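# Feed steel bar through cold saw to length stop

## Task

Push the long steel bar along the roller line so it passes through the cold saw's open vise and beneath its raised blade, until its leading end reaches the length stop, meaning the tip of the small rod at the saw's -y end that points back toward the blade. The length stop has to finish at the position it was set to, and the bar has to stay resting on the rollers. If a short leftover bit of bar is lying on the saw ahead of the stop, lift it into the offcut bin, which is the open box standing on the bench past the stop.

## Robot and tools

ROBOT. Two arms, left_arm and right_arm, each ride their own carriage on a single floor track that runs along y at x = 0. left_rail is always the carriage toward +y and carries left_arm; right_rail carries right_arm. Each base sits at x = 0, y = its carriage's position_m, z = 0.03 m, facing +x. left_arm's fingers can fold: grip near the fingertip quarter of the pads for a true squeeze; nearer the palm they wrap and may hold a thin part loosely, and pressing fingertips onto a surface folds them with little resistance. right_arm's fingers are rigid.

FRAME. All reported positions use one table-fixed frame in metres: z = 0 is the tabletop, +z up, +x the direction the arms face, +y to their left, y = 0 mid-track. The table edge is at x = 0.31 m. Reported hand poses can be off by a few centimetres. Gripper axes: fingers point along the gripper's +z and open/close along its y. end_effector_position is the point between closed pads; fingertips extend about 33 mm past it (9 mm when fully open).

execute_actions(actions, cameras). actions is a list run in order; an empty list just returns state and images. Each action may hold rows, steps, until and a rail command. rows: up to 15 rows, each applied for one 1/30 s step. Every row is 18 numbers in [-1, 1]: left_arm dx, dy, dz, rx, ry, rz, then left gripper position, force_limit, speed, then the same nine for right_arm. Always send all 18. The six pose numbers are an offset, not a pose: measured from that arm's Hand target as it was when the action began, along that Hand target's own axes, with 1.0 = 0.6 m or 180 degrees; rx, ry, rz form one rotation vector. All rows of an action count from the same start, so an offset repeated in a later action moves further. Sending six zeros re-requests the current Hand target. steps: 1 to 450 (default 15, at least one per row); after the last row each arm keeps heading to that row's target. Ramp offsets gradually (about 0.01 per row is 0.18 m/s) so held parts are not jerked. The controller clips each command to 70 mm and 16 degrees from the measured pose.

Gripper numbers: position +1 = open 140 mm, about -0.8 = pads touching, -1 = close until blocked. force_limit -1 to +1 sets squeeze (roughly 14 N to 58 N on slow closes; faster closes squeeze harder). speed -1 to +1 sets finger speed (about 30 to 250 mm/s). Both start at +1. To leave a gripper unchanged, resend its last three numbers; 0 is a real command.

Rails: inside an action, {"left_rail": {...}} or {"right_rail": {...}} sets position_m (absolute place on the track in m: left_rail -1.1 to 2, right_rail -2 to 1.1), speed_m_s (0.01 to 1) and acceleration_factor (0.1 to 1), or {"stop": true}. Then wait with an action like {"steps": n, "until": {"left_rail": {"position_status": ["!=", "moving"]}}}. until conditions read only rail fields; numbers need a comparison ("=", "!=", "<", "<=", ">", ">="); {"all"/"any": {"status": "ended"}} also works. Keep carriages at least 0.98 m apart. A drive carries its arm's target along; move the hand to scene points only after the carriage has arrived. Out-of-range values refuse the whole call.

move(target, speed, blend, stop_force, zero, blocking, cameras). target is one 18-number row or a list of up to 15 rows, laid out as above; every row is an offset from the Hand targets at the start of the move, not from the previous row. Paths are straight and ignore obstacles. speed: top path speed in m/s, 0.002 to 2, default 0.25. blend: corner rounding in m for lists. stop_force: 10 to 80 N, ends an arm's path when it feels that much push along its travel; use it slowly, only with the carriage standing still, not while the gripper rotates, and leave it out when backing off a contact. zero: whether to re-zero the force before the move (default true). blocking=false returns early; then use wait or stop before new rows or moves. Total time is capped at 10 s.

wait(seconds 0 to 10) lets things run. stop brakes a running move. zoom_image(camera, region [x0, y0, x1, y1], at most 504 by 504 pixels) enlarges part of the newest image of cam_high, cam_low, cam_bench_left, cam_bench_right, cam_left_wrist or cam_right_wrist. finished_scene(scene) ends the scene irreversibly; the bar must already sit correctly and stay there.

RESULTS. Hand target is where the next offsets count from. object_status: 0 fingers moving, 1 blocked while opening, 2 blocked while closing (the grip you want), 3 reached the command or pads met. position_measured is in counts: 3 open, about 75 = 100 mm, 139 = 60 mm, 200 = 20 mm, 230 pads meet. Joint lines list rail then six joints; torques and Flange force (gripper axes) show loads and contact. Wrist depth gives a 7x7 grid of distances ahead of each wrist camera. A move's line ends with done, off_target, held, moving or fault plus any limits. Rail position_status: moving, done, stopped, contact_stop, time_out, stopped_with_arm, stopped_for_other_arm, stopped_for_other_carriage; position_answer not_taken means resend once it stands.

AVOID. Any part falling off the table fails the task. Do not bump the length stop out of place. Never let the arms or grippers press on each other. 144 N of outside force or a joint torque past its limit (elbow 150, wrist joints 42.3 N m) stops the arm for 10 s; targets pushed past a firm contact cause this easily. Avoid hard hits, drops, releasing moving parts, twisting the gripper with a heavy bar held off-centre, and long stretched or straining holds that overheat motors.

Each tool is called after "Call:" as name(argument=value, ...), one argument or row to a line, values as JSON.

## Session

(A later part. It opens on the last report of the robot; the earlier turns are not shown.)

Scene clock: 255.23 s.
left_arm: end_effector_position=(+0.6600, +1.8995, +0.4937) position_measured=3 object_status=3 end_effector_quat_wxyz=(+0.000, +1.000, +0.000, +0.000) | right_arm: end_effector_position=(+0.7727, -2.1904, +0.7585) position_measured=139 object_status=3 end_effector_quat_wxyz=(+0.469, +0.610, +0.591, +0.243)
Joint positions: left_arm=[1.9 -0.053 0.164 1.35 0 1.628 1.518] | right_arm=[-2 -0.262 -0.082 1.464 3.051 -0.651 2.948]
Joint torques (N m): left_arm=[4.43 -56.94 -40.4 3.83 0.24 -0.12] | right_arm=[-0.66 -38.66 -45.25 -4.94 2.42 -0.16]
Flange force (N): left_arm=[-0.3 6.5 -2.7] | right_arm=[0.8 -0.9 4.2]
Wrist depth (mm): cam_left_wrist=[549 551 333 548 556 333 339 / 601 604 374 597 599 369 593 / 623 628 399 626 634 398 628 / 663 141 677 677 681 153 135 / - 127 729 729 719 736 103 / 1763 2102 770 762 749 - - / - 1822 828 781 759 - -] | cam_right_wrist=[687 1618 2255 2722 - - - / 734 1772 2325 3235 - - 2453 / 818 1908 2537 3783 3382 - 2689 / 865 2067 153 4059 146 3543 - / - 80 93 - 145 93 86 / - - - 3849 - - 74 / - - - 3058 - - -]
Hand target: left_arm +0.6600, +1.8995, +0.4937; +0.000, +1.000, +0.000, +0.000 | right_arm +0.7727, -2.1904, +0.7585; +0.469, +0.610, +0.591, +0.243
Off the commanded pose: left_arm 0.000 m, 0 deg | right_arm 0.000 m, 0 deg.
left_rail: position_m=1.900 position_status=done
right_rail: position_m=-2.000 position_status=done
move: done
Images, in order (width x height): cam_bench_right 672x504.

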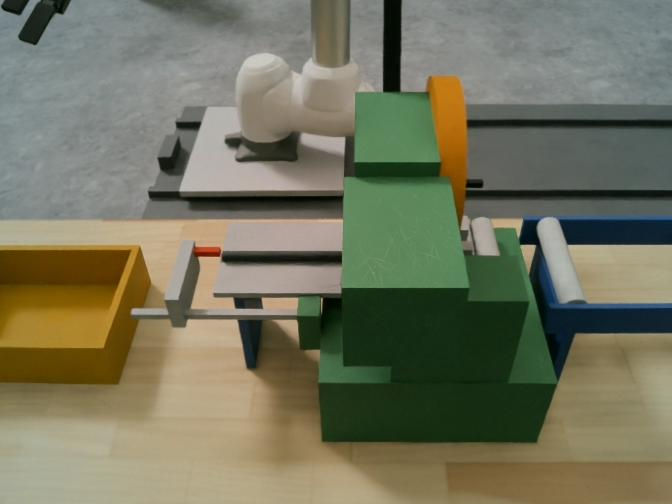

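Call:
move(
  target=[0,0,0,0,0,0,1,1,1,0.136,-0.461,-0.297,0.337,0.107,-0.009,-0.08,0,0],
  speed=0.3,
  cameras=[],
)

Call:
move(
  target=[
    [0,0,0,0,0,0,1,1,1,0.05,0,0,0,0,-0.5,-0.08,0,0],
    [0,0,0,0,0,0,1,1,1,0.1,0,0,0,0,-1.0,-0.08,0,0],
  ],
  speed=0.35,
  blend=[0.02,0],
  cameras=["cam_bench_right","cam_right_wrist"],
)

Scene clock: 269.03 s.
left_arm: end_effector_position=(+0.6600, +1.8995, +0.4937) position_measured=3 object_status=3 end_effector_quat_wxyz=(+0.000, +1.000, +0.000, +0.000) | right_arm: end_effector_position=(+0.4997, -2.1007, +0.5787) position_measured=139 object_status=3 end_effector_quat_wxyz=(+0.001, +0.707, +0.707, +0.000)
Joint positions: left_arm=[1.9 -0.053 0.164 1.35 0 1.628 1.518] | right_arm=[-2 -0.266 -0.064 1.437 3.141 -1.767 2.875]
Joint torques (N m): left_arm=[4.16 -57.05 -40.39 3.79 0.21 -0.1] | right_arm=[-0.79 -38.55 -42.67 -4.84 -0.14 -0.22]
Flange force (N): left_arm=[-0.6 6.2 -2.9] | right_arm=[1.1 4.7 2.8]
Wrist depth (mm): cam_left_wrist=[548 548 332 547 551 333 339 / 601 594 374 596 596 370 596 / 623 626 403 632 636 400 626 / 673 142 673 683 688 153 135 / - 127 726 712 715 726 103 / 1792 - 773 781 751 - - / - 1695 798 778 798 926 -] | cam_right_wrist=[594 607 651 638 627 415 416 / 638 645 695 676 683 662 460 / 689 691 734 715 706 706 727 / 1704 1618 146 754 145 695 770 / - 81 123 821 117 93 86 / - - 879 872 - - 74 / - - - - - - -]
Hand target: left_arm +0.6600, +1.8995, +0.4937; +0.000, +1.000, +0.000, +0.000 | right_arm +0.4997, -2.1007, +0.5788; +0.001, +0.707, +0.707, +0.000
Off the commanded pose: left_arm 0.000 m, 0 deg | right_arm 0.000 m, 0 deg.
left_rail: position_m=1.900 position_status=done
right_rail: position_m=-2.000 position_status=done
move: done
No camera images: "cameras" was empty.

Scene clock: 273.93 s.
left_arm: end_effector_position=(+0.6600, +1.8995, +0.4937) position_measured=3 object_status=3 end_effector_quat_wxyz=(+0.000, +1.000, +0.000, +0.000) | right_arm: end_effector_position=(+0.4997, -2.0406, +0.5787) position_measured=139 object_status=3 end_effector_quat_wxyz=(+0.000, +0.707, -0.707, +0.001)
Joint positions: left_arm=[1.9 -0.053 0.164 1.35 0 1.628 1.518] | right_arm=[-2 -0.149 -0.078 1.45 3.141 -1.769 -0.15]
Joint torques (N m): left_arm=[4.51 -56.85 -40.36 3.81 0.18 -0.14] | right_arm=[-0.38 -36.62 -42.68 -4.92 -0.19 -0.25]
Flange force (N): left_arm=[-0.6 6.8 -2.8] | right_arm=[-1.1 -3.6 3.1]
Wrist depth (mm): cam_left_wrist=[556 543 336 548 558 334 339 / 601 599 375 594 599 369 593 / 628 641 400 621 636 398 628 / 673 142 690 679 683 152 135 / - 127 712 726 712 741 103 / 1792 1682 773 759 795 - - / - 3169 851 775 816 875 -] | cam_right_wrist=[641 638 660 634 641 620 613 / 662 672 676 676 678 660 636 / 711 478 711 718 706 681 624 / 754 492 153 762 147 715 691 / - 80 93 803 797 93 86 / - - - 859 859 - 74 / - - - 634 942 - -]
Hand target: left_arm +0.6600, +1.8995, +0.4937; +0.000, +1.000, +0.000, +0.000 | right_arm +0.4996, -2.0407, +0.5787; +0.000, +0.707, -0.707, +0.001
Off the commanded pose: left_arm 0.000 m, 0 deg | right_arm 0.000 m, 0 deg.
left_rail: position_m=1.900 position_status=done
right_rail: position_m=-2.000 position_status=done
move: done
camera_calibration:
cam_right_wrist: T_world_to_cam=[[-0.99992, -0.0101922, 0.00746818, 0.484934], [-0.00712652, 0.942984, 0.332761, 1.73243], [-0.0104339, 0.332681, -0.942982, 1.37488], [0, 0, 0, 1]] pos_world=[0.511586, -2.08611, 0.716377]
Images, in order (width x height): cam_bench_right 672x504, cam_right_wrist 672x504.

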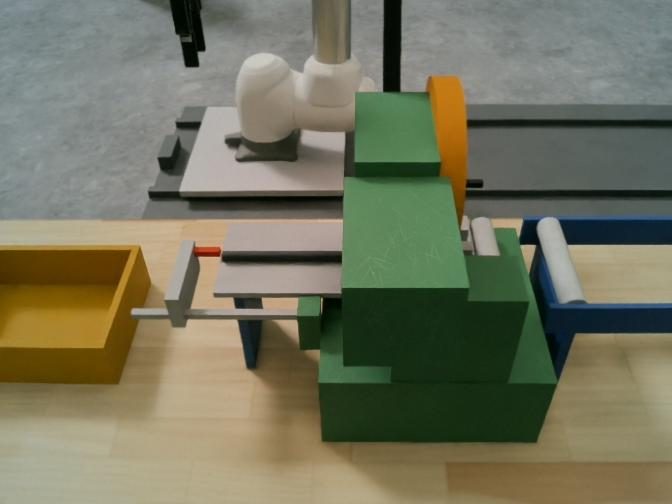

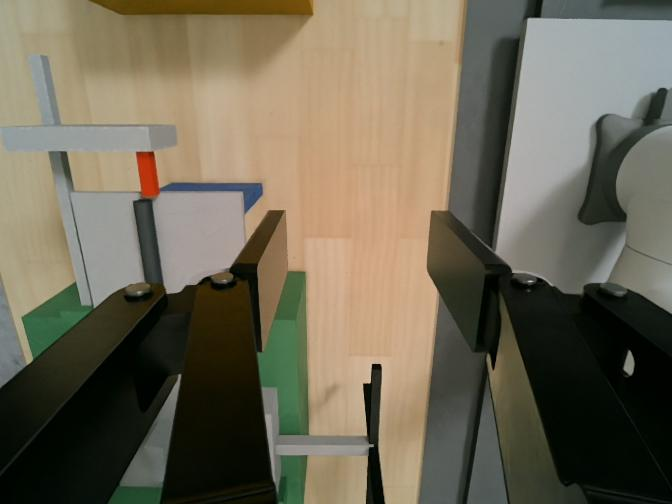

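Call:
move(
  target=[
    [0,0,0,0,0,0,1,1,1,0,-0.386,0.2,0,0,0,-0.08,0,0],
    [0,0,0,0,0,0,1,1,1,-0.276,-0.386,0.2645,0,0,0,-0.08,0,0],
  ],
  speed=0.12,
  stop_force=35,
  cameras=["cam_bench_right","cam_right_wrist"],
)

Scene clock: 283.00 s.
left_arm: end_effector_position=(+0.6600, +1.8995, +0.4937) position_measured=3 object_status=3 end_effector_quat_wxyz=(+0.000, +1.000, +0.000, +0.000) | right_arm: end_effector_position=(+0.7314, -1.8752, +0.4201) position_measured=139 object_status=3 end_effector_quat_wxyz=(+0.000, +0.707, -0.707, +0.001)
Joint positions: left_arm=[1.9 -0.053 0.164 1.35 0 1.628 1.518] | right_arm=[-2 0.123 0.298 1.313 3.14 -1.529 0.123]
Joint torques (N m): left_arm=[4.3 -57.04 -40.35 3.8 0.23 -0.11] | right_arm=[-0.52 -76.95 -43.57 -5.02 -0.16 -0.21]
Flange force (N): left_arm=[-0.5 6.3 -3.0] | right_arm=[-1.6 -3.9 4.0]
Wrist depth (mm): cam_left_wrist=[555 549 335 547 547 334 339 / 596 596 370 596 597 370 602 / 632 632 402 632 632 395 630 / 667 141 679 681 673 152 136 / - 136 734 719 754 692 103 / - 831 741 767 762 - - / - 1935 810 781 825 896 -] | cam_right_wrist=[491 494 274 272 273 491 494 / 525 520 293 286 289 517 526 / 554 553 310 304 307 555 553 / 605 - 123 321 165 584 592 / - 81 123 349 350 93 80 / - - 375 368 367 - 74 / - - - 353 337 - -]
Hand target: left_arm +0.6600, +1.8995, +0.4937; +0.000, +1.000, +0.000, +0.000 | right_arm +0.7314, -1.8751, +0.4201; +0.000, +0.707, -0.707, +0.001
Off the commanded pose: left_arm 0.000 m, 0 deg | right_arm 0.000 m, 0 deg.
left_rail: position_m=1.900 position_status=done
right_rail: position_m=-2.000 position_status=done
move: done
camera_calibration:
cam_right_wrist: T_world_to_cam=[[-0.999921, -0.0100978, 0.00750125, 0.719749], [-0.00702652, 0.942985, 0.332761, 1.63082], [-0.0104337, 0.332682, -0.942981, 1.17271], [0, 0, 0, 1]] pos_world=[0.743387, -1.92071, 0.557777]
Images, in order (width x height): cam_bench_right 672x504, cam_right_wrist 672x504.

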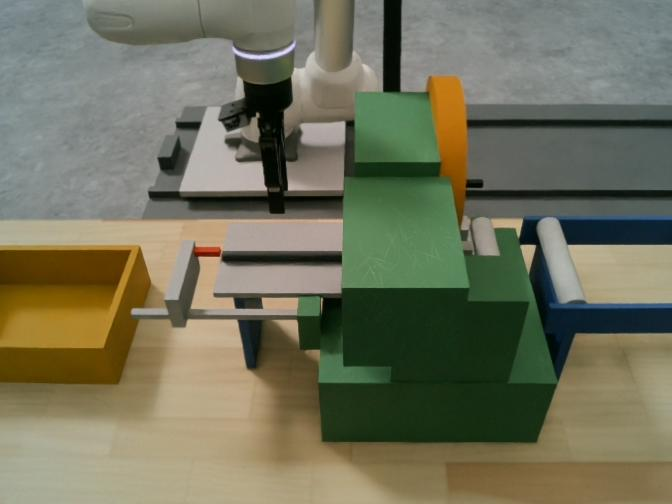

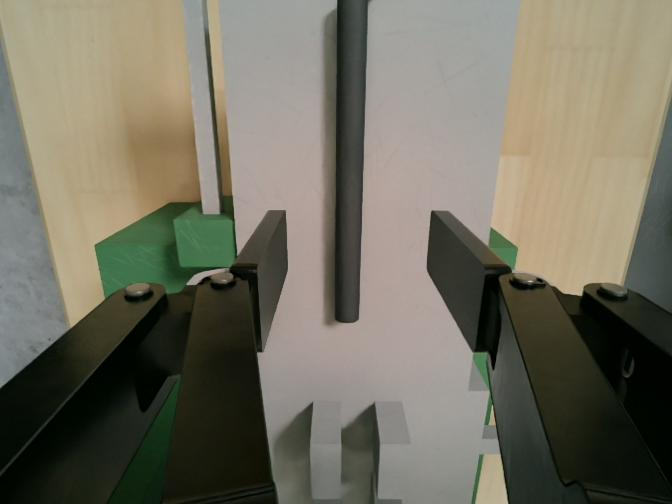

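Call:
move(
  target=[0,0,0,0,0,0,1,1,1,-0.01,0,0.2085,0,0,0,-0.08,0,0],
  speed=0.06,
  stop_force=15,
  cameras=["cam_bench_right","cam_right_wrist"],
)

Call:
zoom_image(
  camera="cam_bench_right",
  region=[200, 140, 350, 310],
)

Scene clock: 293.80 s.
left_arm: end_effector_position=(+0.6600, +1.8995, +0.4937) position_measured=3 object_status=3 end_effector_quat_wxyz=(+0.000, +1.000, +0.000, +0.000) | right_arm: end_effector_position=(+0.7315, -1.8693, +0.2950) position_measured=139 object_status=3 end_effector_quat_wxyz=(+0.000, +0.707, -0.707, +0.001)
Joint positions: left_arm=[1.9 -0.053 0.164 1.35 0 1.628 1.518] | right_arm=[-2 0.131 0.33 1.496 3.14 -1.314 0.131]
Joint torques (N m): left_arm=[4.16 -56.94 -40.45 3.85 0.22 -0.1] | right_arm=[-0.5 -78.86 -42.27 -4.87 -0.17 -0.19]
Flange force (N): left_arm=[-0.5 6.2 -2.6] | right_arm=[-1.8 -3.7 5.0]
Wrist depth (mm): cam_left_wrist=[554 547 334 561 545 336 341 / 596 599 372 602 593 369 586 / 626 623 400 628 626 398 628 / 671 141 673 675 677 153 135 / - 127 719 717 701 724 103 / 1792 1632 731 759 781 831 - / - 900 831 778 792 - -] | cam_right_wrist=[383 166 163 158 162 162 165 / 406 189 171 168 171 171 397 / 434 202 182 172 182 181 423 / 447 213 153 181 166 190 453 / - 81 123 200 205 93 86 / - - 221 214 220 - 74 / - - - 238 237 - -]
Hand target: left_arm +0.6600, +1.8995, +0.4937; +0.000, +1.000, +0.000, +0.000 | right_arm +0.7315, -1.8693, +0.2950; +0.000, +0.707, -0.707, +0.001
Off the commanded pose: left_arm 0.000 m, 0 deg | right_arm 0.000 m, 0 deg.
left_rail: position_m=1.900 position_status=done
right_rail: position_m=-2.000 position_status=done
move: done
camera_calibration:
cam_right_wrist: T_world_to_cam=[[-0.999921, -0.0100978, 0.00750125, 0.720847], [-0.00702652, 0.942985, 0.332761, 1.66688], [-0.0104337, 0.332682, -0.942981, 1.05279], [0, 0, 0, 1]] pos_world=[0.743487, -1.91481, 0.432677]
Images, in order (width x height): cam_bench_right 672x504, cam_right_wrist 672x504.

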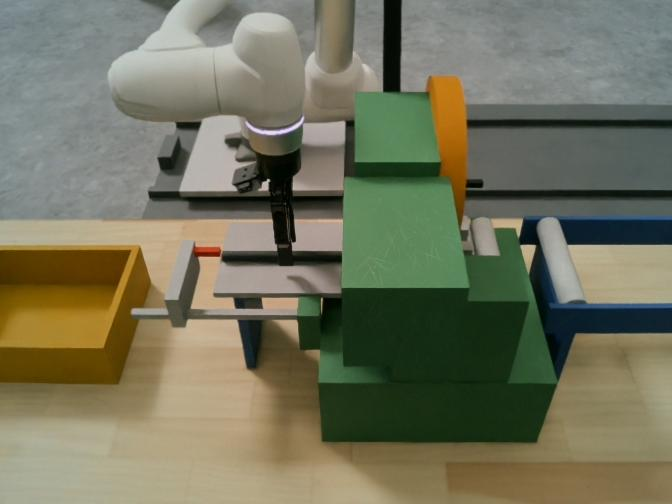

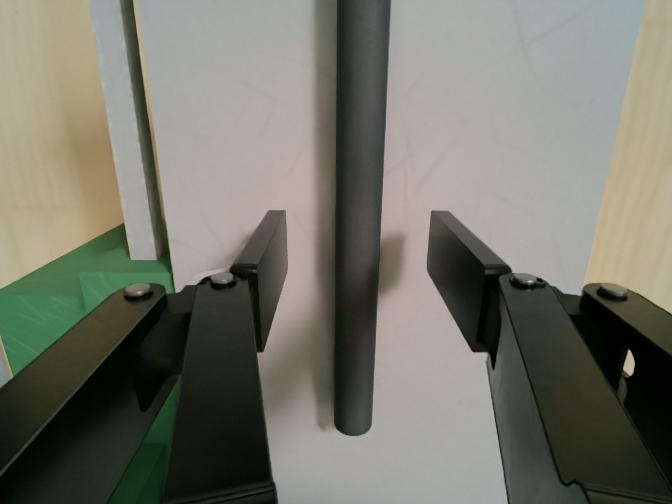

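Scaled by 2.965 from the camera's 672x504 image, which has a finer 960x720 frame.

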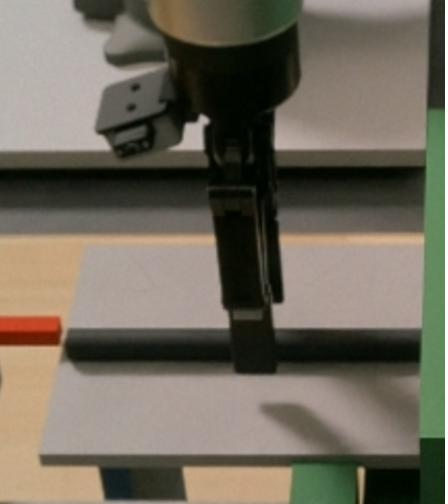

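Call:
move(
  target=[0,0,0,0,0,0,1,1,1,0,0,0.0133,0,0,0,-0.08,0,0],
  speed=0.03,
  stop_force=12,
  cameras=[],
)

Call:
execute_actions(
  actions=[
    {"rows":[[0,0,0,0,0,0,1,1,1,0,0,0,0,0,0,-1,0,-1]],"steps":90},
  ],
  cameras=["cam_right_wrist","cam_bench_right"],
)

Call:
zoom_image(
  camera="cam_bench_right",
  region=[200, 140, 350, 310],
)

Scene clock: 301.17 s.
left_arm: end_effector_position=(+0.6600, +1.8995, +0.4937) position_measured=3 object_status=3 end_effector_quat_wxyz=(+0.000, +1.000, +0.000, +0.000) | right_arm: end_effector_position=(+0.7315, -1.8693, +0.2870) position_measured=139 object_status=3 end_effector_quat_wxyz=(+0.000, +0.707, -0.707, +0.001)
Joint positions: left_arm=[1.9 -0.053 0.164 1.35 0 1.628 1.518] | right_arm=[-2 0.131 0.334 1.506 3.14 -1.3 0.131]
Joint torques (N m): left_arm=[4.26 -57.05 -40.48 3.84 0.19 -0.09] | right_arm=[-0.58 -79.19 -42.13 -4.88 -0.21 -0.24]
Flange force (N): left_arm=[-0.4 6.4 -2.5] | right_arm=[-1.9 -3.8 5.3]
Wrist depth (mm): cam_left_wrist=[548 555 334 547 551 336 341 / 593 601 375 599 604 369 589 / 634 626 404 632 628 398 630 / 671 141 683 679 683 152 135 / - 127 724 722 724 685 103 / 1822 1632 - 757 778 - - / - 1970 854 775 813 967 -] | cam_right_wrist=[380 157 155 152 155 156 157 / 396 168 164 158 164 163 167 / 421 178 173 162 174 174 413 / 446 194 153 172 180 182 446 / - 81 93 183 196 93 81 / - - - 204 210 - 74 / - - - 226 227 - -]
Hand target: left_arm +0.6600, +1.8995, +0.4937; +0.000, +1.000, +0.000, +0.000 | right_arm +0.7315, -1.8693, +0.2870; +0.000, +0.707, -0.707, +0.001
Off the commanded pose: left_arm 0.000 m, 0 deg | right_arm 0.000 m, 0 deg.
left_rail: position_m=1.900 position_status=done
right_rail: position_m=-2.000 position_status=done
move: done
No camera images: "cameras" was empty.

Scene clock: 304.37 s.
left_arm: end_effector_position=(+0.6600, +1.8995, +0.4937) position_measured=3 object_status=3 end_effector_quat_wxyz=(+0.000, +1.000, +0.000, +0.000) | right_arm: end_effector_position=(+0.7316, -1.8693, +0.2870) position_measured=203 object_status=2 end_effector_quat_wxyz=(+0.000, +0.707, -0.707, +0.001)
Joint positions: left_arm=[1.9 -0.053 0.164 1.35 0 1.628 1.518] | right_arm=[-2 0.131 0.334 1.506 3.14 -1.3 0.131]
Joint torques (N m): left_arm=[4.43 -56.96 -40.38 3.82 0.24 -0.1] | right_arm=[-0.47 -71.74 -36.61 -4.96 -0.24 -0.38]
Flange force (N): left_arm=[-0.9 6.5 -3.0] | right_arm=[-2.1 -4.0 -4.8]
Wrist depth (mm): cam_left_wrist=[545 548 335 555 556 334 341 / 601 599 374 593 599 369 589 / 630 625 401 625 630 400 630 / 665 142 677 679 675 153 135 / - 127 729 734 708 708 103 / 1722 1988 - - 762 - - / - 1918 816 778 819 875 -] | cam_right_wrist=[379 157 155 144 155 155 157 / 398 168 164 154 164 164 167 / 422 193 173 160 174 173 417 / 444 195 182 165 180 182 439 / - 198 83 176 86 85 464 / - 67 74 - - - 67 / - - - - - - 66]
Hand target: left_arm +0.6600, +1.8995, +0.4937; +0.000, +1.000, +0.000, +0.000 | right_arm +0.7315, -1.8693, +0.2870; +0.000, +0.707, -0.707, +0.001
Off the commanded pose: left_arm 0.000 m, 0 deg | right_arm 0.000 m, 0 deg.
left_rail: position_m=1.900 position_status=done
right_rail: position_m=-2.000 position_status=done
camera_calibration:
cam_right_wrist: T_world_to_cam=[[-0.999921, -0.0100978, 0.00750125, 0.720907], [-0.00702652, 0.942985, 0.332761, 1.66954], [-0.0104337, 0.332682, -0.942981, 1.04524], [0, 0, 0, 1]] pos_world=[0.743487, -1.91481, 0.424677]
Images, in order (width x height): cam_bench_right 672x504, cam_right_wrist 672x504.

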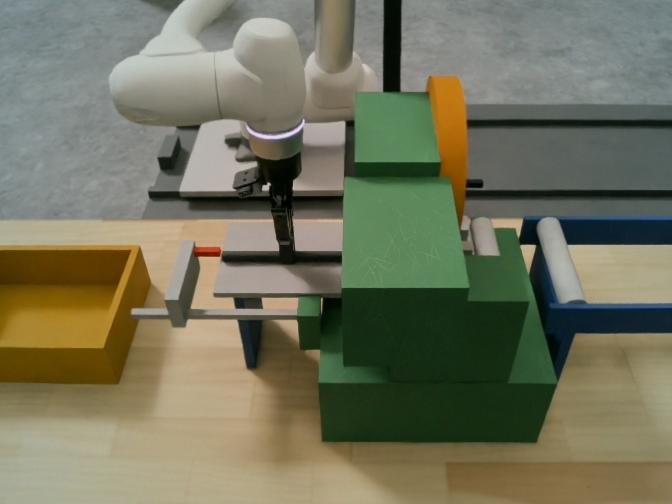

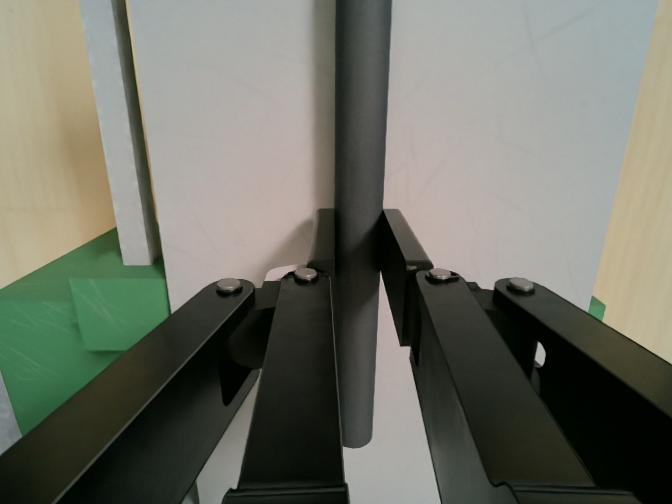

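Scaled by 2.965 from the camera's 672x504 image, which has a finer 960x720 frame.

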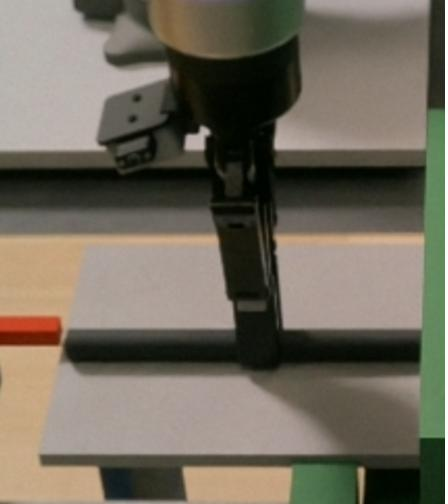

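Call:
move(
  target=[
    [0,0,0,0,0,0,1,1,1,0,0,-0.05,0,0,0,-1,0,-1],
    [0,0,0,0,0,0,1,1,1,0,0.142,-0.133,0,0,0,-1,0,-1],
    [0,0,0,0,0,0,1,1,1,0.3,0.136,-0.305,0,0,0,-1,0,-1],
    [0,0,0,0,0,0,1,1,1,0.818,0.0525,-0.305,0,0,0,-1,0,-1],
  ],
  speed=[0.05,0.12,0.15,0.2],
  blend=[0.01,0.02,0.05,0],
  cameras=["cam_right_wrist","cam_bench_right"],
)

Scene clock: 323.50 s.
left_arm: end_effector_position=(+0.6600, +1.8995, +0.4937) position_measured=3 object_status=3 end_effector_quat_wxyz=(+0.000, +1.000, +0.000, +0.000) | right_arm: end_effector_position=(+0.7000, -2.3599, +0.4706) position_measured=203 object_status=2 end_effector_quat_wxyz=(+0.000, +0.707, -0.707, +0.001)
Joint positions: left_arm=[1.9 -0.053 0.164 1.35 0 1.628 1.518] | right_arm=[-2 -0.519 0.377 1.114 3.141 -1.648 -0.519]
Joint torques (N m): left_arm=[4.38 -57.11 -40.36 3.81 0.21 -0.1] | right_arm=[-0.22 -89.39 -46.59 -5.04 -0.1 -0.21]
Flange force (N): left_arm=[-1.0 6.3 -3.1] | right_arm=[1.7 -4.8 9.1]
Wrist depth (mm): cam_left_wrist=[544 558 335 549 552 334 341 / 606 596 375 594 602 368 591 / 632 634 403 623 632 397 619 / 667 141 688 677 673 152 135 / - 127 734 708 729 751 103 / 1792 1822 749 770 762 - - / - 1807 - 773 - - -] | cam_right_wrist=[542 544 506 140 - 535 548 / 572 575 562 147 - 574 580 / 613 600 617 156 597 602 598 / 670 643 636 164 141 641 620 / 1518 - 83 176 86 85 645 / - 67 74 - - - 67 / - - - - - - 66]
Hand target: left_arm +0.6600, +1.8995, +0.4937; +0.000, +1.000, +0.000, +0.000 | right_arm +0.7000, -2.3599, +0.4706; +0.000, +0.707, -0.707, +0.001
Off the commanded pose: left_arm 0.000 m, 0 deg | right_arm 0.000 m, 0 deg.
left_rail: position_m=1.900 position_status=done
right_rail: position_m=-2.000 position_status=done
move: done
camera_calibration:
cam_right_wrist: T_world_to_cam=[[-0.999921, -0.0101591, 0.00737381, 0.683008], [-0.00712673, 0.942985, 0.33276, 2.07093], [-0.0103339, 0.332681, -0.942983, 1.38119], [0, 0, 0, 1]] pos_world=[0.711986, -2.40541, 0.608278]
Images, in order (width x height): cam_bench_right 672x504, cam_right_wrist 672x504.

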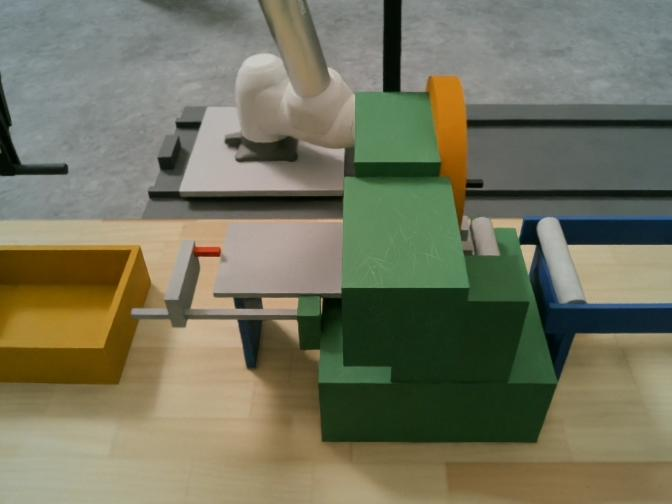

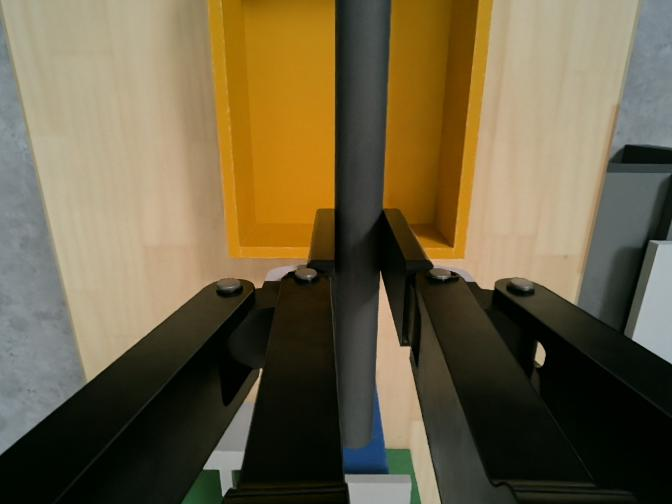

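Call:
move(
  target=[0,0,0,0,0,0,1,1,1,0.167,0.0167,0,0,0,0,-1,0,-1],
  cameras=["cam_right_wrist"],
)

Scene clock: 330.87 s.
left_arm: end_effector_position=(+0.6600, +1.8995, +0.4937) position_measured=3 object_status=3 end_effector_quat_wxyz=(+0.000, +1.000, +0.000, +0.000) | right_arm: end_effector_position=(+0.6900, -2.4602, +0.4707) position_measured=203 object_status=2 end_effector_quat_wxyz=(+0.000, +0.707, -0.707, +0.001)
Joint positions: left_arm=[1.9 -0.053 0.164 1.35 0 1.628 1.518] | right_arm=[-2 -0.63 0.455 1.001 3.141 -1.684 -0.63]
Joint torques (N m): left_arm=[4.63 -56.54 -40.4 3.8 0.22 -0.12] | right_arm=[0.47 -95.92 -46.39 -5 -0.04 -0.2]
Flange force (N): left_arm=[-1.1 6.9 -2.8] | right_arm=[2.1 -2.6 8.7]
Wrist depth (mm): cam_left_wrist=[548 549 331 554 547 333 342 / 602 599 374 601 593 372 591 / 626 634 400 626 621 400 621 / 675 142 683 683 679 153 135 / - 137 726 719 701 712 103 / 1749 831 767 759 778 - - / - 854 798 778 831 - -] | cam_right_wrist=[542 542 476 141 479 537 559 / 572 574 551 147 564 575 1283 / 608 600 561 157 580 602 1321 / 649 645 632 164 141 645 - / 1583 - 83 176 86 86 80 / - 67 74 - - - 67 / - - - - - - 66]
Hand target: left_arm +0.6600, +1.8995, +0.4937; +0.000, +1.000, +0.000, +0.000 | right_arm +0.6900, -2.4602, +0.4707; +0.000, +0.707, -0.707, +0.001
Off the commanded pose: left_arm 0.000 m, 0 deg | right_arm 0.000 m, 0 deg.
left_rail: position_m=1.900 position_status=done
right_rail: position_m=-2.000 position_status=done
move: done
camera_calibration:
cam_right_wrist: T_world_to_cam=[[-0.999921, -0.0100972, 0.00750217, 0.672067], [-0.00702666, 0.943016, 0.332672, 2.16547], [-0.0104337, 0.332593, -0.943013, 1.41441], [0, 0, 0, 1]] pos_world=[0.701987, -2.50571, 0.608377]
Images, in order (width x height): cam_right_wrist 672x504.

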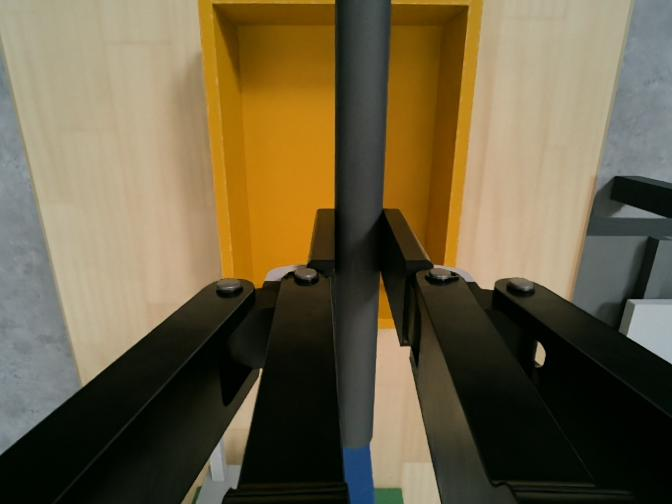

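Call:
move(
  target=[
    [0,0,0,0,0,0,1,1,1,-0.083,0,0,0,0,0,-1,0,-1],
    [0,0,0,0,0,0,1,1,1,-0.083,0,0.5,0,0,0,-1,0,-1],
  ],
  speed=[0.1,0.15],
  blend=[0.02,0],
  cameras=["cam_right_wrist"],
)

Call:
move(
  target=[0,0,0,0,0,0,1,1,1,0,0,0.22,0,0,0,-1,0,-1],
  speed=0.04,
  stop_force=12,
  cameras=["cam_right_wrist","cam_bench_right"],
)

Scene clock: 341.83 s.
left_arm: end_effector_position=(+0.6600, +1.8995, +0.4937) position_measured=3 object_status=3 end_effector_quat_wxyz=(+0.000, +1.000, +0.000, +0.000) | right_arm: end_effector_position=(+0.6904, -2.4107, +0.1707) position_measured=203 object_status=2 end_effector_quat_wxyz=(+0.000, +0.707, -0.707, +0.001)
Joint positions: left_arm=[1.9 -0.053 0.164 1.35 0 1.628 1.518] | right_arm=[-2 -0.579 0.489 1.5 3.141 -1.151 -0.58]
Joint torques (N m): left_arm=[4.38 -56.89 -40.41 3.8 0.19 -0.06] | right_arm=[-0.39 -96.55 -42.78 -4.65 -0.08 -0.24]
Flange force (N): left_arm=[-0.2 6.5 -2.7] | right_arm=[1.5 -3.9 11.2]
Wrist depth (mm): cam_left_wrist=[551 548 336 548 554 334 341 / 596 596 375 597 604 583 589 / 628 628 399 628 632 396 626 / 667 141 683 677 679 153 135 / - 127 746 731 734 715 103 / 1807 1918 770 757 757 - - / - 1935 822 784 822 - -] | cam_right_wrist=[192 262 267 143 269 268 - / 202 275 281 150 286 279 - / 193 278 300 158 299 307 - / 203 278 315 164 311 315 200 / 214 229 83 176 86 82 336 / - 67 74 - - - 67 / - - - - - - 66]
Hand target: left_arm +0.6600, +1.8995, +0.4937; +0.000, +1.000, +0.000, +0.000 | right_arm +0.6904, -2.4107, +0.1706; +0.000, +0.707, -0.707, +0.001
Off the commanded pose: left_arm 0.000 m, 0 deg | right_arm 0.000 m, 0 deg.
left_rail: position_m=1.900 position_status=done
right_rail: position_m=-2.000 position_status=done
move: done
camera_calibration:
cam_right_wrist: T_world_to_cam=[[-0.999921, -0.0101585, 0.00737473, 0.675105], [-0.00712687, 0.943016, 0.332671, 2.21866], [-0.0103339, 0.332592, -0.943014, 1.11498], [0, 0, 0, 1]] pos_world=[0.702386, -2.45621, 0.308377]
Images, in order (width x height): cam_right_wrist 672x504.

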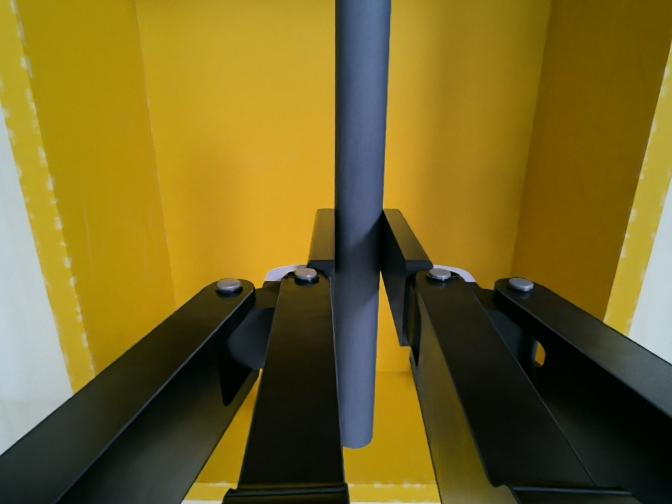

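Scene clock: 346.30 s.
left_arm: end_effector_position=(+0.6600, +1.8995, +0.4937) position_measured=3 object_status=3 end_effector_quat_wxyz=(+0.000, +1.000, +0.000, +0.000) | right_arm: end_effector_position=(+0.6907, -2.4110, +0.0432) position_measured=203 object_status=2 end_effector_quat_wxyz=(+0.000, +0.707, -0.707, +0.001)
Joint positions: left_arm=[1.9 -0.053 0.164 1.35 0 1.628 1.518] | right_arm=[-2 -0.58 0.59 1.594 3.141 -0.955 -0.58]
Joint torques (N m): left_arm=[4.61 -56.88 -40.33 3.83 0.21 -0.1] | right_arm=[-1.53 -70.21 -17.13 -4.68 -1.98 -0.19]
Flange force (N): left_arm=[-0.6 6.9 -3.0] | right_arm=[2.4 -9.5 -26.4]
Wrist depth (mm): cam_left_wrist=[549 547 333 545 544 334 338 / 604 599 374 599 601 367 585 / 637 632 403 634 625 397 626 / 673 141 683 681 685 152 135 / - 137 731 717 701 726 103 / 1763 810 754 781 764 - - / - 2006 813 778 781 919 -] | cam_right_wrist=[155 155 155 152 154 155 157 / 166 164 164 152 163 163 163 / 174 174 171 159 173 173 173 / 183 184 184 164 179 183 180 / 192 192 83 175 86 86 170 / - 67 74 - - - 67 / - - - - - - 66]
Hand target: left_arm +0.6600, +1.8995, +0.4937; +0.000, +1.000, +0.000, +0.000 | right_arm +0.6907, -2.4110, +0.0432; +0.000, +0.707, -0.707, +0.001 (not the last commanded pose)
Off the commanded pose: left_arm 0.000 m, 0 deg | right_arm 0.005 m, 0 deg.
left_rail: position_m=1.900 position_status=done
right_rail: position_m=-2.000 position_status=done
move: contact (right_arm)
camera_calibration:
cam_right_wrist: T_world_to_cam=[[-0.999924, -0.010152, 0.00706085, 0.676316], [-0.00722737, 0.94309, 0.33246, 2.26152], [-0.0100342, 0.332383, -0.943091, 0.994195], [0, 0, 0, 1]] pos_world=[0.702585, -2.45641, 0.180976]
Images, in order (width x height): cam_bench_right 672x504, cam_right_wrist 672x504.

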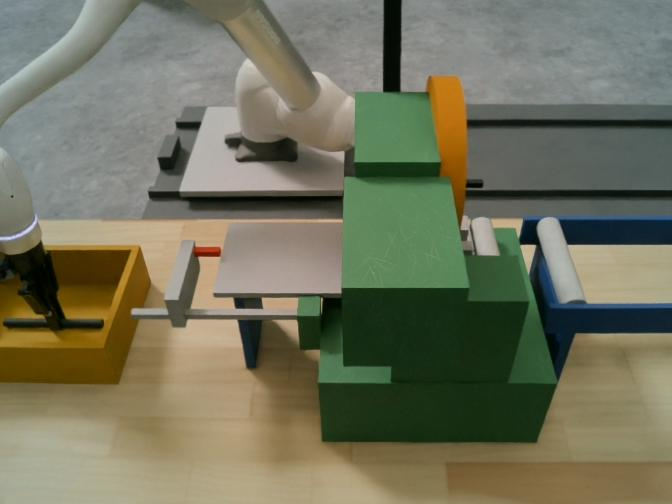

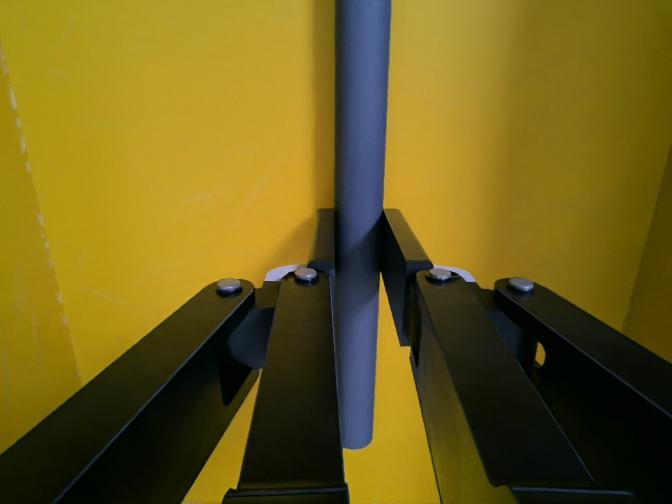

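Call:
execute_actions(
  actions=[
    {"rows":[[0,0,0,0,0,0,1,1,1,0,0,-0.004,0,0,0,-1,0,-1]],"steps":15},
    {"rows":[[0,0,0,0,0,0,1,1,1,0,0,0,0,0,0,-0.3,0,-1]],"steps":60},
  ],
  cameras=[],
)

Call:
move(
  target=[
    [0,0,0,0,0,0,1,1,1,0,0,-0.12,0,0,0,-0.3,0,-1],
    [0,0,0,0,0,0,1,1,1,0,0,-0.7,0,0,0,-0.3,0,-1],
  ],
  speed=[0.1,0.3],
  blend=[0.03,0],
  cameras=["cam_right_wrist"],
)

Scene clock: 353.77 s.
left_arm: end_effector_position=(+0.6600, +1.8995, +0.4937) position_measured=3 object_status=3 end_effector_quat_wxyz=(+0.000, +1.000, +0.000, +0.000) | right_arm: end_effector_position=(+0.6907, -2.4109, +0.0456) position_measured=167 object_status=3 end_effector_quat_wxyz=(+0.000, +0.707, -0.707, +0.001)
Joint positions: left_arm=[1.9 -0.053 0.164 1.35 0 1.628 1.518] | right_arm=[-2 -0.58 0.588 1.592 3.141 -0.959 -0.58]
Joint torques (N m): left_arm=[4.37 -56.8 -40.31 3.82 0.2 -0.08] | right_arm=[-0.61 -96.81 -35.83 -4.2 -0.07 -0.2]
Flange force (N): left_arm=[0.2 6.5 -2.6] | right_arm=[0.8 -3.8 6.5]
Flange force at the end of the 1st action (N): left_arm=[-0.3 6.2 -2.7] | right_arm=[1.2 -3.9 12.5]
Wrist depth (mm): cam_left_wrist=[555 556 333 554 549 335 342 / 591 597 372 601 599 372 588 / 626 625 401 636 630 398 621 / 675 141 679 685 683 153 135 / - 126 734 739 726 717 103 / - - 767 767 754 - - / - 2209 773 781 786 896 -] | cam_right_wrist=[156 158 157 153 157 157 156 / 167 165 165 153 165 165 165 / 175 176 175 159 175 174 175 / 184 183 184 170 149 186 186 / - 80 81 182 195 93 79 / - 67 - 207 212 - 69 / - - - 228 - - 69]
Hand target: left_arm +0.6600, +1.8995, +0.4937; +0.000, +1.000, +0.000, +0.000 | right_arm +0.6907, -2.4110, +0.0456; +0.000, +0.707, -0.707, +0.001
Off the commanded pose: left_arm 0.000 m, 0 deg | right_arm 0.000 m, 0 deg.
left_rail: position_m=1.900 position_status=done
right_rail: position_m=-2.000 position_status=done
No camera images: "cameras" was empty.

Scene clock: 356.03 s.
left_arm: end_effector_position=(+0.6600, +1.8995, +0.4937) position_measured=3 object_status=3 end_effector_quat_wxyz=(+0.000, +1.000, +0.000, +0.000) | right_arm: end_effector_position=(+0.6900, -2.4103, +0.4655) position_measured=167 object_status=3 end_effector_quat_wxyz=(+0.000, +0.707, -0.707, +0.001)
Joint positions: left_arm=[1.9 -0.053 0.164 1.35 0 1.628 1.518] | right_arm=[-2 -0.579 0.405 1.084 3.141 -1.65 -0.58]
Joint torques (N m): left_arm=[4.74 -56.89 -40.41 3.79 0.22 -0.12] | right_arm=[-0.62 -87.83 -43.19 -4.96 -0.09 -0.23]
Flange force (N): left_arm=[-0.4 7.0 -2.8] | right_arm=[2.4 -6.0 2.9]
Wrist depth (mm): cam_left_wrist=[552 554 336 552 551 334 341 / 604 599 376 597 596 369 594 / 623 625 402 623 632 396 619 / 675 141 679 673 688 153 136 / - 127 741 722 712 757 103 / 1792 1682 764 754 770 875 - / - 1749 807 770 798 831 -] | cam_right_wrist=[540 542 531 - - 538 542 / 569 575 548 - - 565 1254 / 600 603 486 589 577 608 625 / 645 645 631 175 149 624 618 / 1539 80 81 685 - 93 80 / - 67 - 706 - - 69 / - - - 568 - - 69]
Hand target: left_arm +0.6600, +1.8995, +0.4937; +0.000, +1.000, +0.000, +0.000 | right_arm +0.6900, -2.4103, +0.4656; +0.000, +0.707, -0.707, +0.001
Off the commanded pose: left_arm 0.000 m, 0 deg | right_arm 0.000 m, 0 deg.
left_rail: position_m=1.900 position_status=done
right_rail: position_m=-2.000 position_status=done
move: done
camera_calibration:
cam_right_wrist: T_world_to_cam=[[-0.999924, -0.0101526, 0.00705994, 0.67274], [-0.00722723, 0.943058, 0.332549, 2.12042], [-0.0100342, 0.332472, -0.94306, 1.39246], [0, 0, 0, 1]] pos_world=[0.701985, -2.45581, 0.603277]
Images, in order (width x height): cam_right_wrist 672x504.

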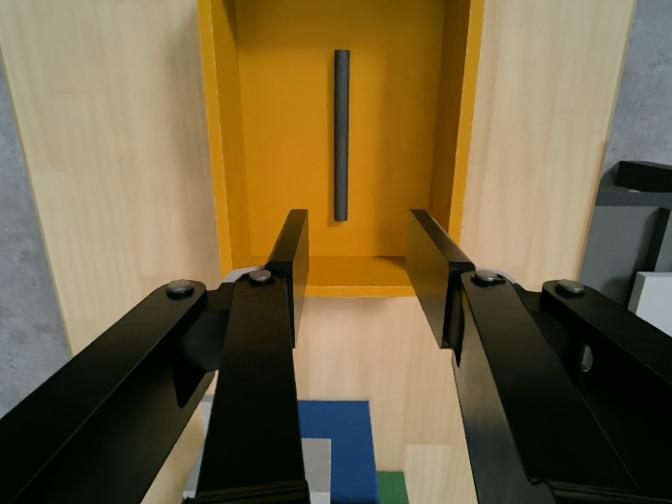

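Call:
execute_actions(
  actions=[
    {"left_rail":{"position_m":0.75},"steps":200,"until":{"left_rail":{"position_status":["!=","moving"]}}},
  ],
  cameras=[],
)

Call:
move(
  target=[0.125,0,-0.01,0,0,-0.5,1,1,1,-0.55,-0.068,0.01,0,0,0,-0.3,0,-1],
)

Scene clock: 373.63 s.
left_arm: end_effector_position=(+0.6600, +0.7496, +0.4937) position_measured=3 object_status=3 end_effector_quat_wxyz=(+0.000, +1.000, +0.000, +0.000) | right_arm: end_effector_position=(+0.6900, -2.4103, +0.4656) position_measured=167 object_status=3 end_effector_quat_wxyz=(+0.000, +0.707, -0.707, +0.001)
Joint positions: left_arm=[0.75 -0.053 0.164 1.35 0 1.628 1.518] | right_arm=[-2 -0.579 0.405 1.084 3.141 -1.65 -0.58]
Joint torques (N m): left_arm=[4.28 -56.75 -40.35 3.83 0.23 -0.11] | right_arm=[-0.49 -87.23 -43.53 -4.98 -0.1 -0.22]
Flange force (N): left_arm=[-1.0 6.3 -2.9] | right_arm=[1.0 -4.1 3.5]
Wrist depth (mm): cam_left_wrist=[555 564 551 555 549 565 353 / 597 594 594 582 578 599 376 / 628 625 623 440 533 623 402 / 669 142 677 683 677 152 134 / - 137 731 712 719 729 103 / - 770 778 770 762 - - / - - 762 773 819 938 -] | cam_right_wrist=[531 542 454 533 - 539 546 / 568 569 - 544 - 562 1226 / 603 608 583 565 523 605 1105 / 653 651 625 - 148 632 645 / 1469 81 81 678 - 87 80 / - 67 - 715 - - 69 / - - - 571 - - 69]
Hand target: left_arm +0.6600, +0.7495, +0.4937; +0.000, +1.000, +0.000, +0.000 | right_arm +0.6900, -2.4103, +0.4656; +0.000, +0.707, -0.707, +0.001
Tool commands: left_gripper/position=+1.0 left_gripper/force_limit=+1.0 left_gripper/speed=+1.0 right_gripper/position=-0.3 right_gripper/force_limit=+0.0 right_gripper/speed=-1.0
Off the commanded pose: left_arm 0.000 m, 0 deg | right_arm 0.000 m, 0 deg.
left_rail: position_m=0.750 position_status=done
right_rail: position_m=-2.000 position_status=done
No camera images: "cameras" was empty.

Scene clock: 377.17 s.
left_arm: end_effector_position=(+0.7350, +0.7495, +0.4997) position_measured=3 object_status=3 end_effector_quat_wxyz=(+0.000, +0.707, +0.707, +0.000) | right_arm: end_effector_position=(+0.7307, -2.0803, +0.4591) position_measured=167 object_status=3 end_effector_quat_wxyz=(+0.000, +0.707, -0.707, +0.001)
Joint positions: left_arm=[0.75 -0.048 0.291 1.18 0 1.671 -0.048] | right_arm=[-2 -0.156 0.286 1.259 3.14 -1.595 -0.156]
Joint torques (N m): left_arm=[4.16 -69.64 -40.26 3.89 0.27 -0.11] | right_arm=[-0.53 -75.02 -43.66 -5.03 -0.14 -0.23]
Flange force (N): left_arm=[-5.4 -0.2 -2.7] | right_arm=[-0.9 -2.8 3.7]
Wrist depth (mm): cam_left_wrist=[569 566 561 568 558 565 571 / 586 599 366 371 376 593 601 / - 641 628 637 628 645 1393 / - 141 543 685 663 152 127 / - 137 719 739 731 754 103 / - 807 770 807 792 798 - / - 875 871 854 841 903 -] | cam_right_wrist=[534 531 534 535 540 530 530 / 567 559 557 561 558 564 561 / 617 607 343 347 595 598 597 / 1378 631 627 374 149 627 595 / - 80 80 390 128 87 79 / - 67 - 420 - - 69 / - - - 455 - - 69]
Hand target: left_arm +0.7350, +0.7495, +0.4997; +0.000, +0.707, +0.707, +0.000 | right_arm +0.7307, -2.0803, +0.4592; +0.000, +0.707, -0.707, +0.001
Off the commanded pose: left_arm 0.000 m, 0 deg | right_arm 0.000 m, 0 deg.
left_rail: position_m=0.750 position_status=done
right_rail: position_m=-2.000 position_status=done
move: done
camera_calibration:
cam_left_wrist: T_world_to_cam=[[0.999922, -0.00929814, -0.00832989, -0.716556], [-0.0056894, -0.933361, 0.358895, 0.531746], [-0.0111118, -0.35882, -0.933341, 0.886327], [0, 0, 0, 1]] pos_world=[0.729374, 0.80768, 0.630435]
cam_right_wrist: T_world_to_cam=[[-0.999924, -0.010152, 0.00706085, 0.716733], [-0.00722737, 0.94309, 0.33246, 1.81176], [-0.0100342, 0.332383, -0.943091, 1.27694], [0, 0, 0, 1]] pos_world=[0.742585, -2.12581, 0.596876]

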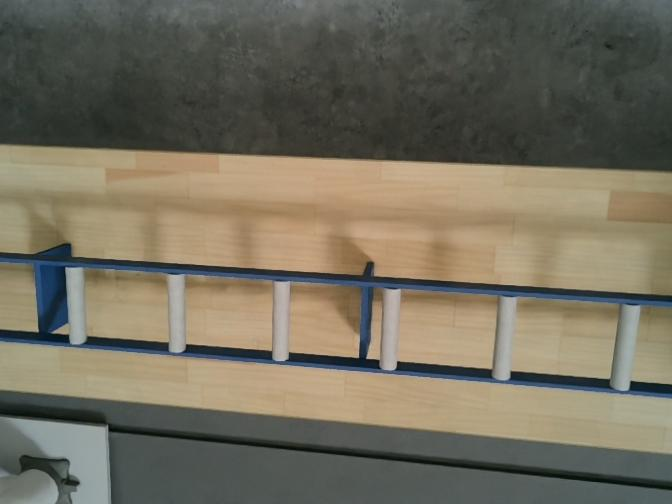

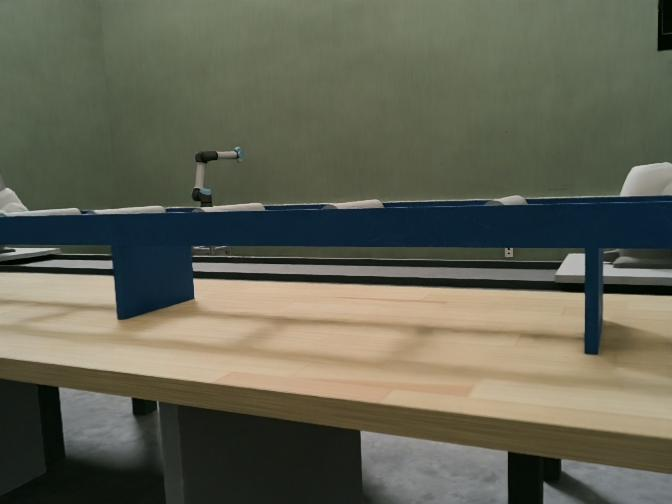

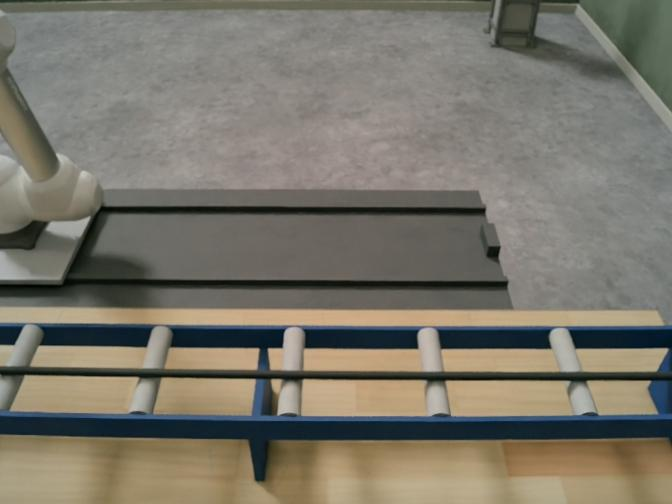

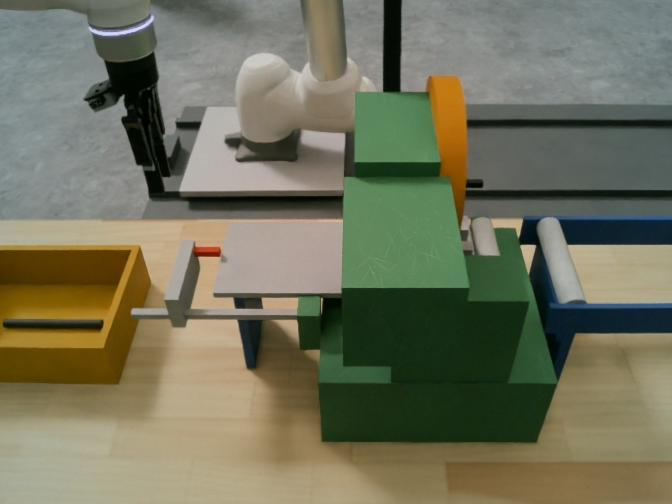

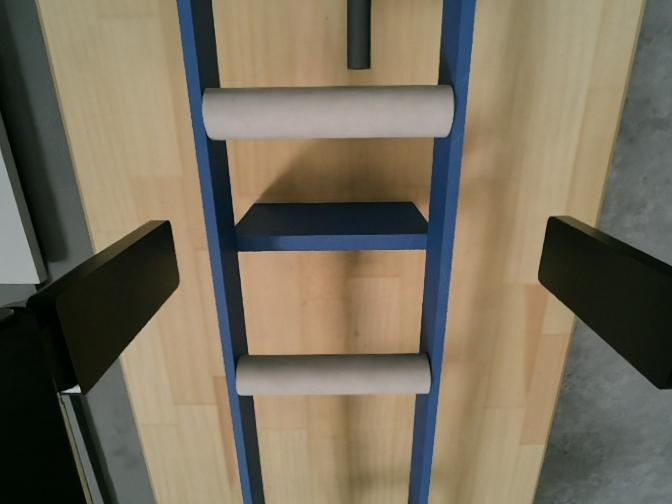

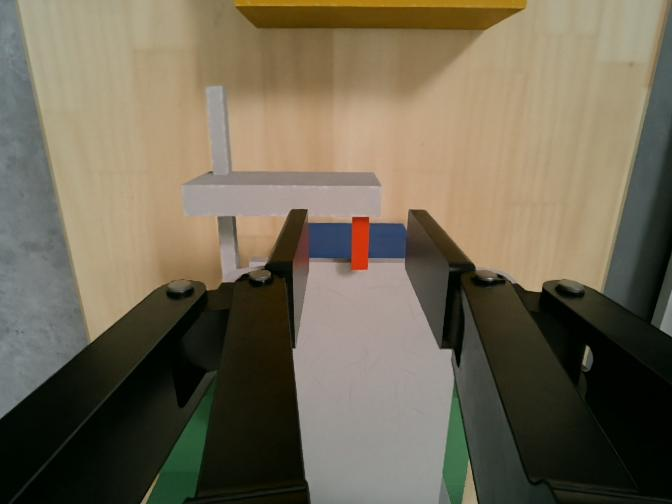

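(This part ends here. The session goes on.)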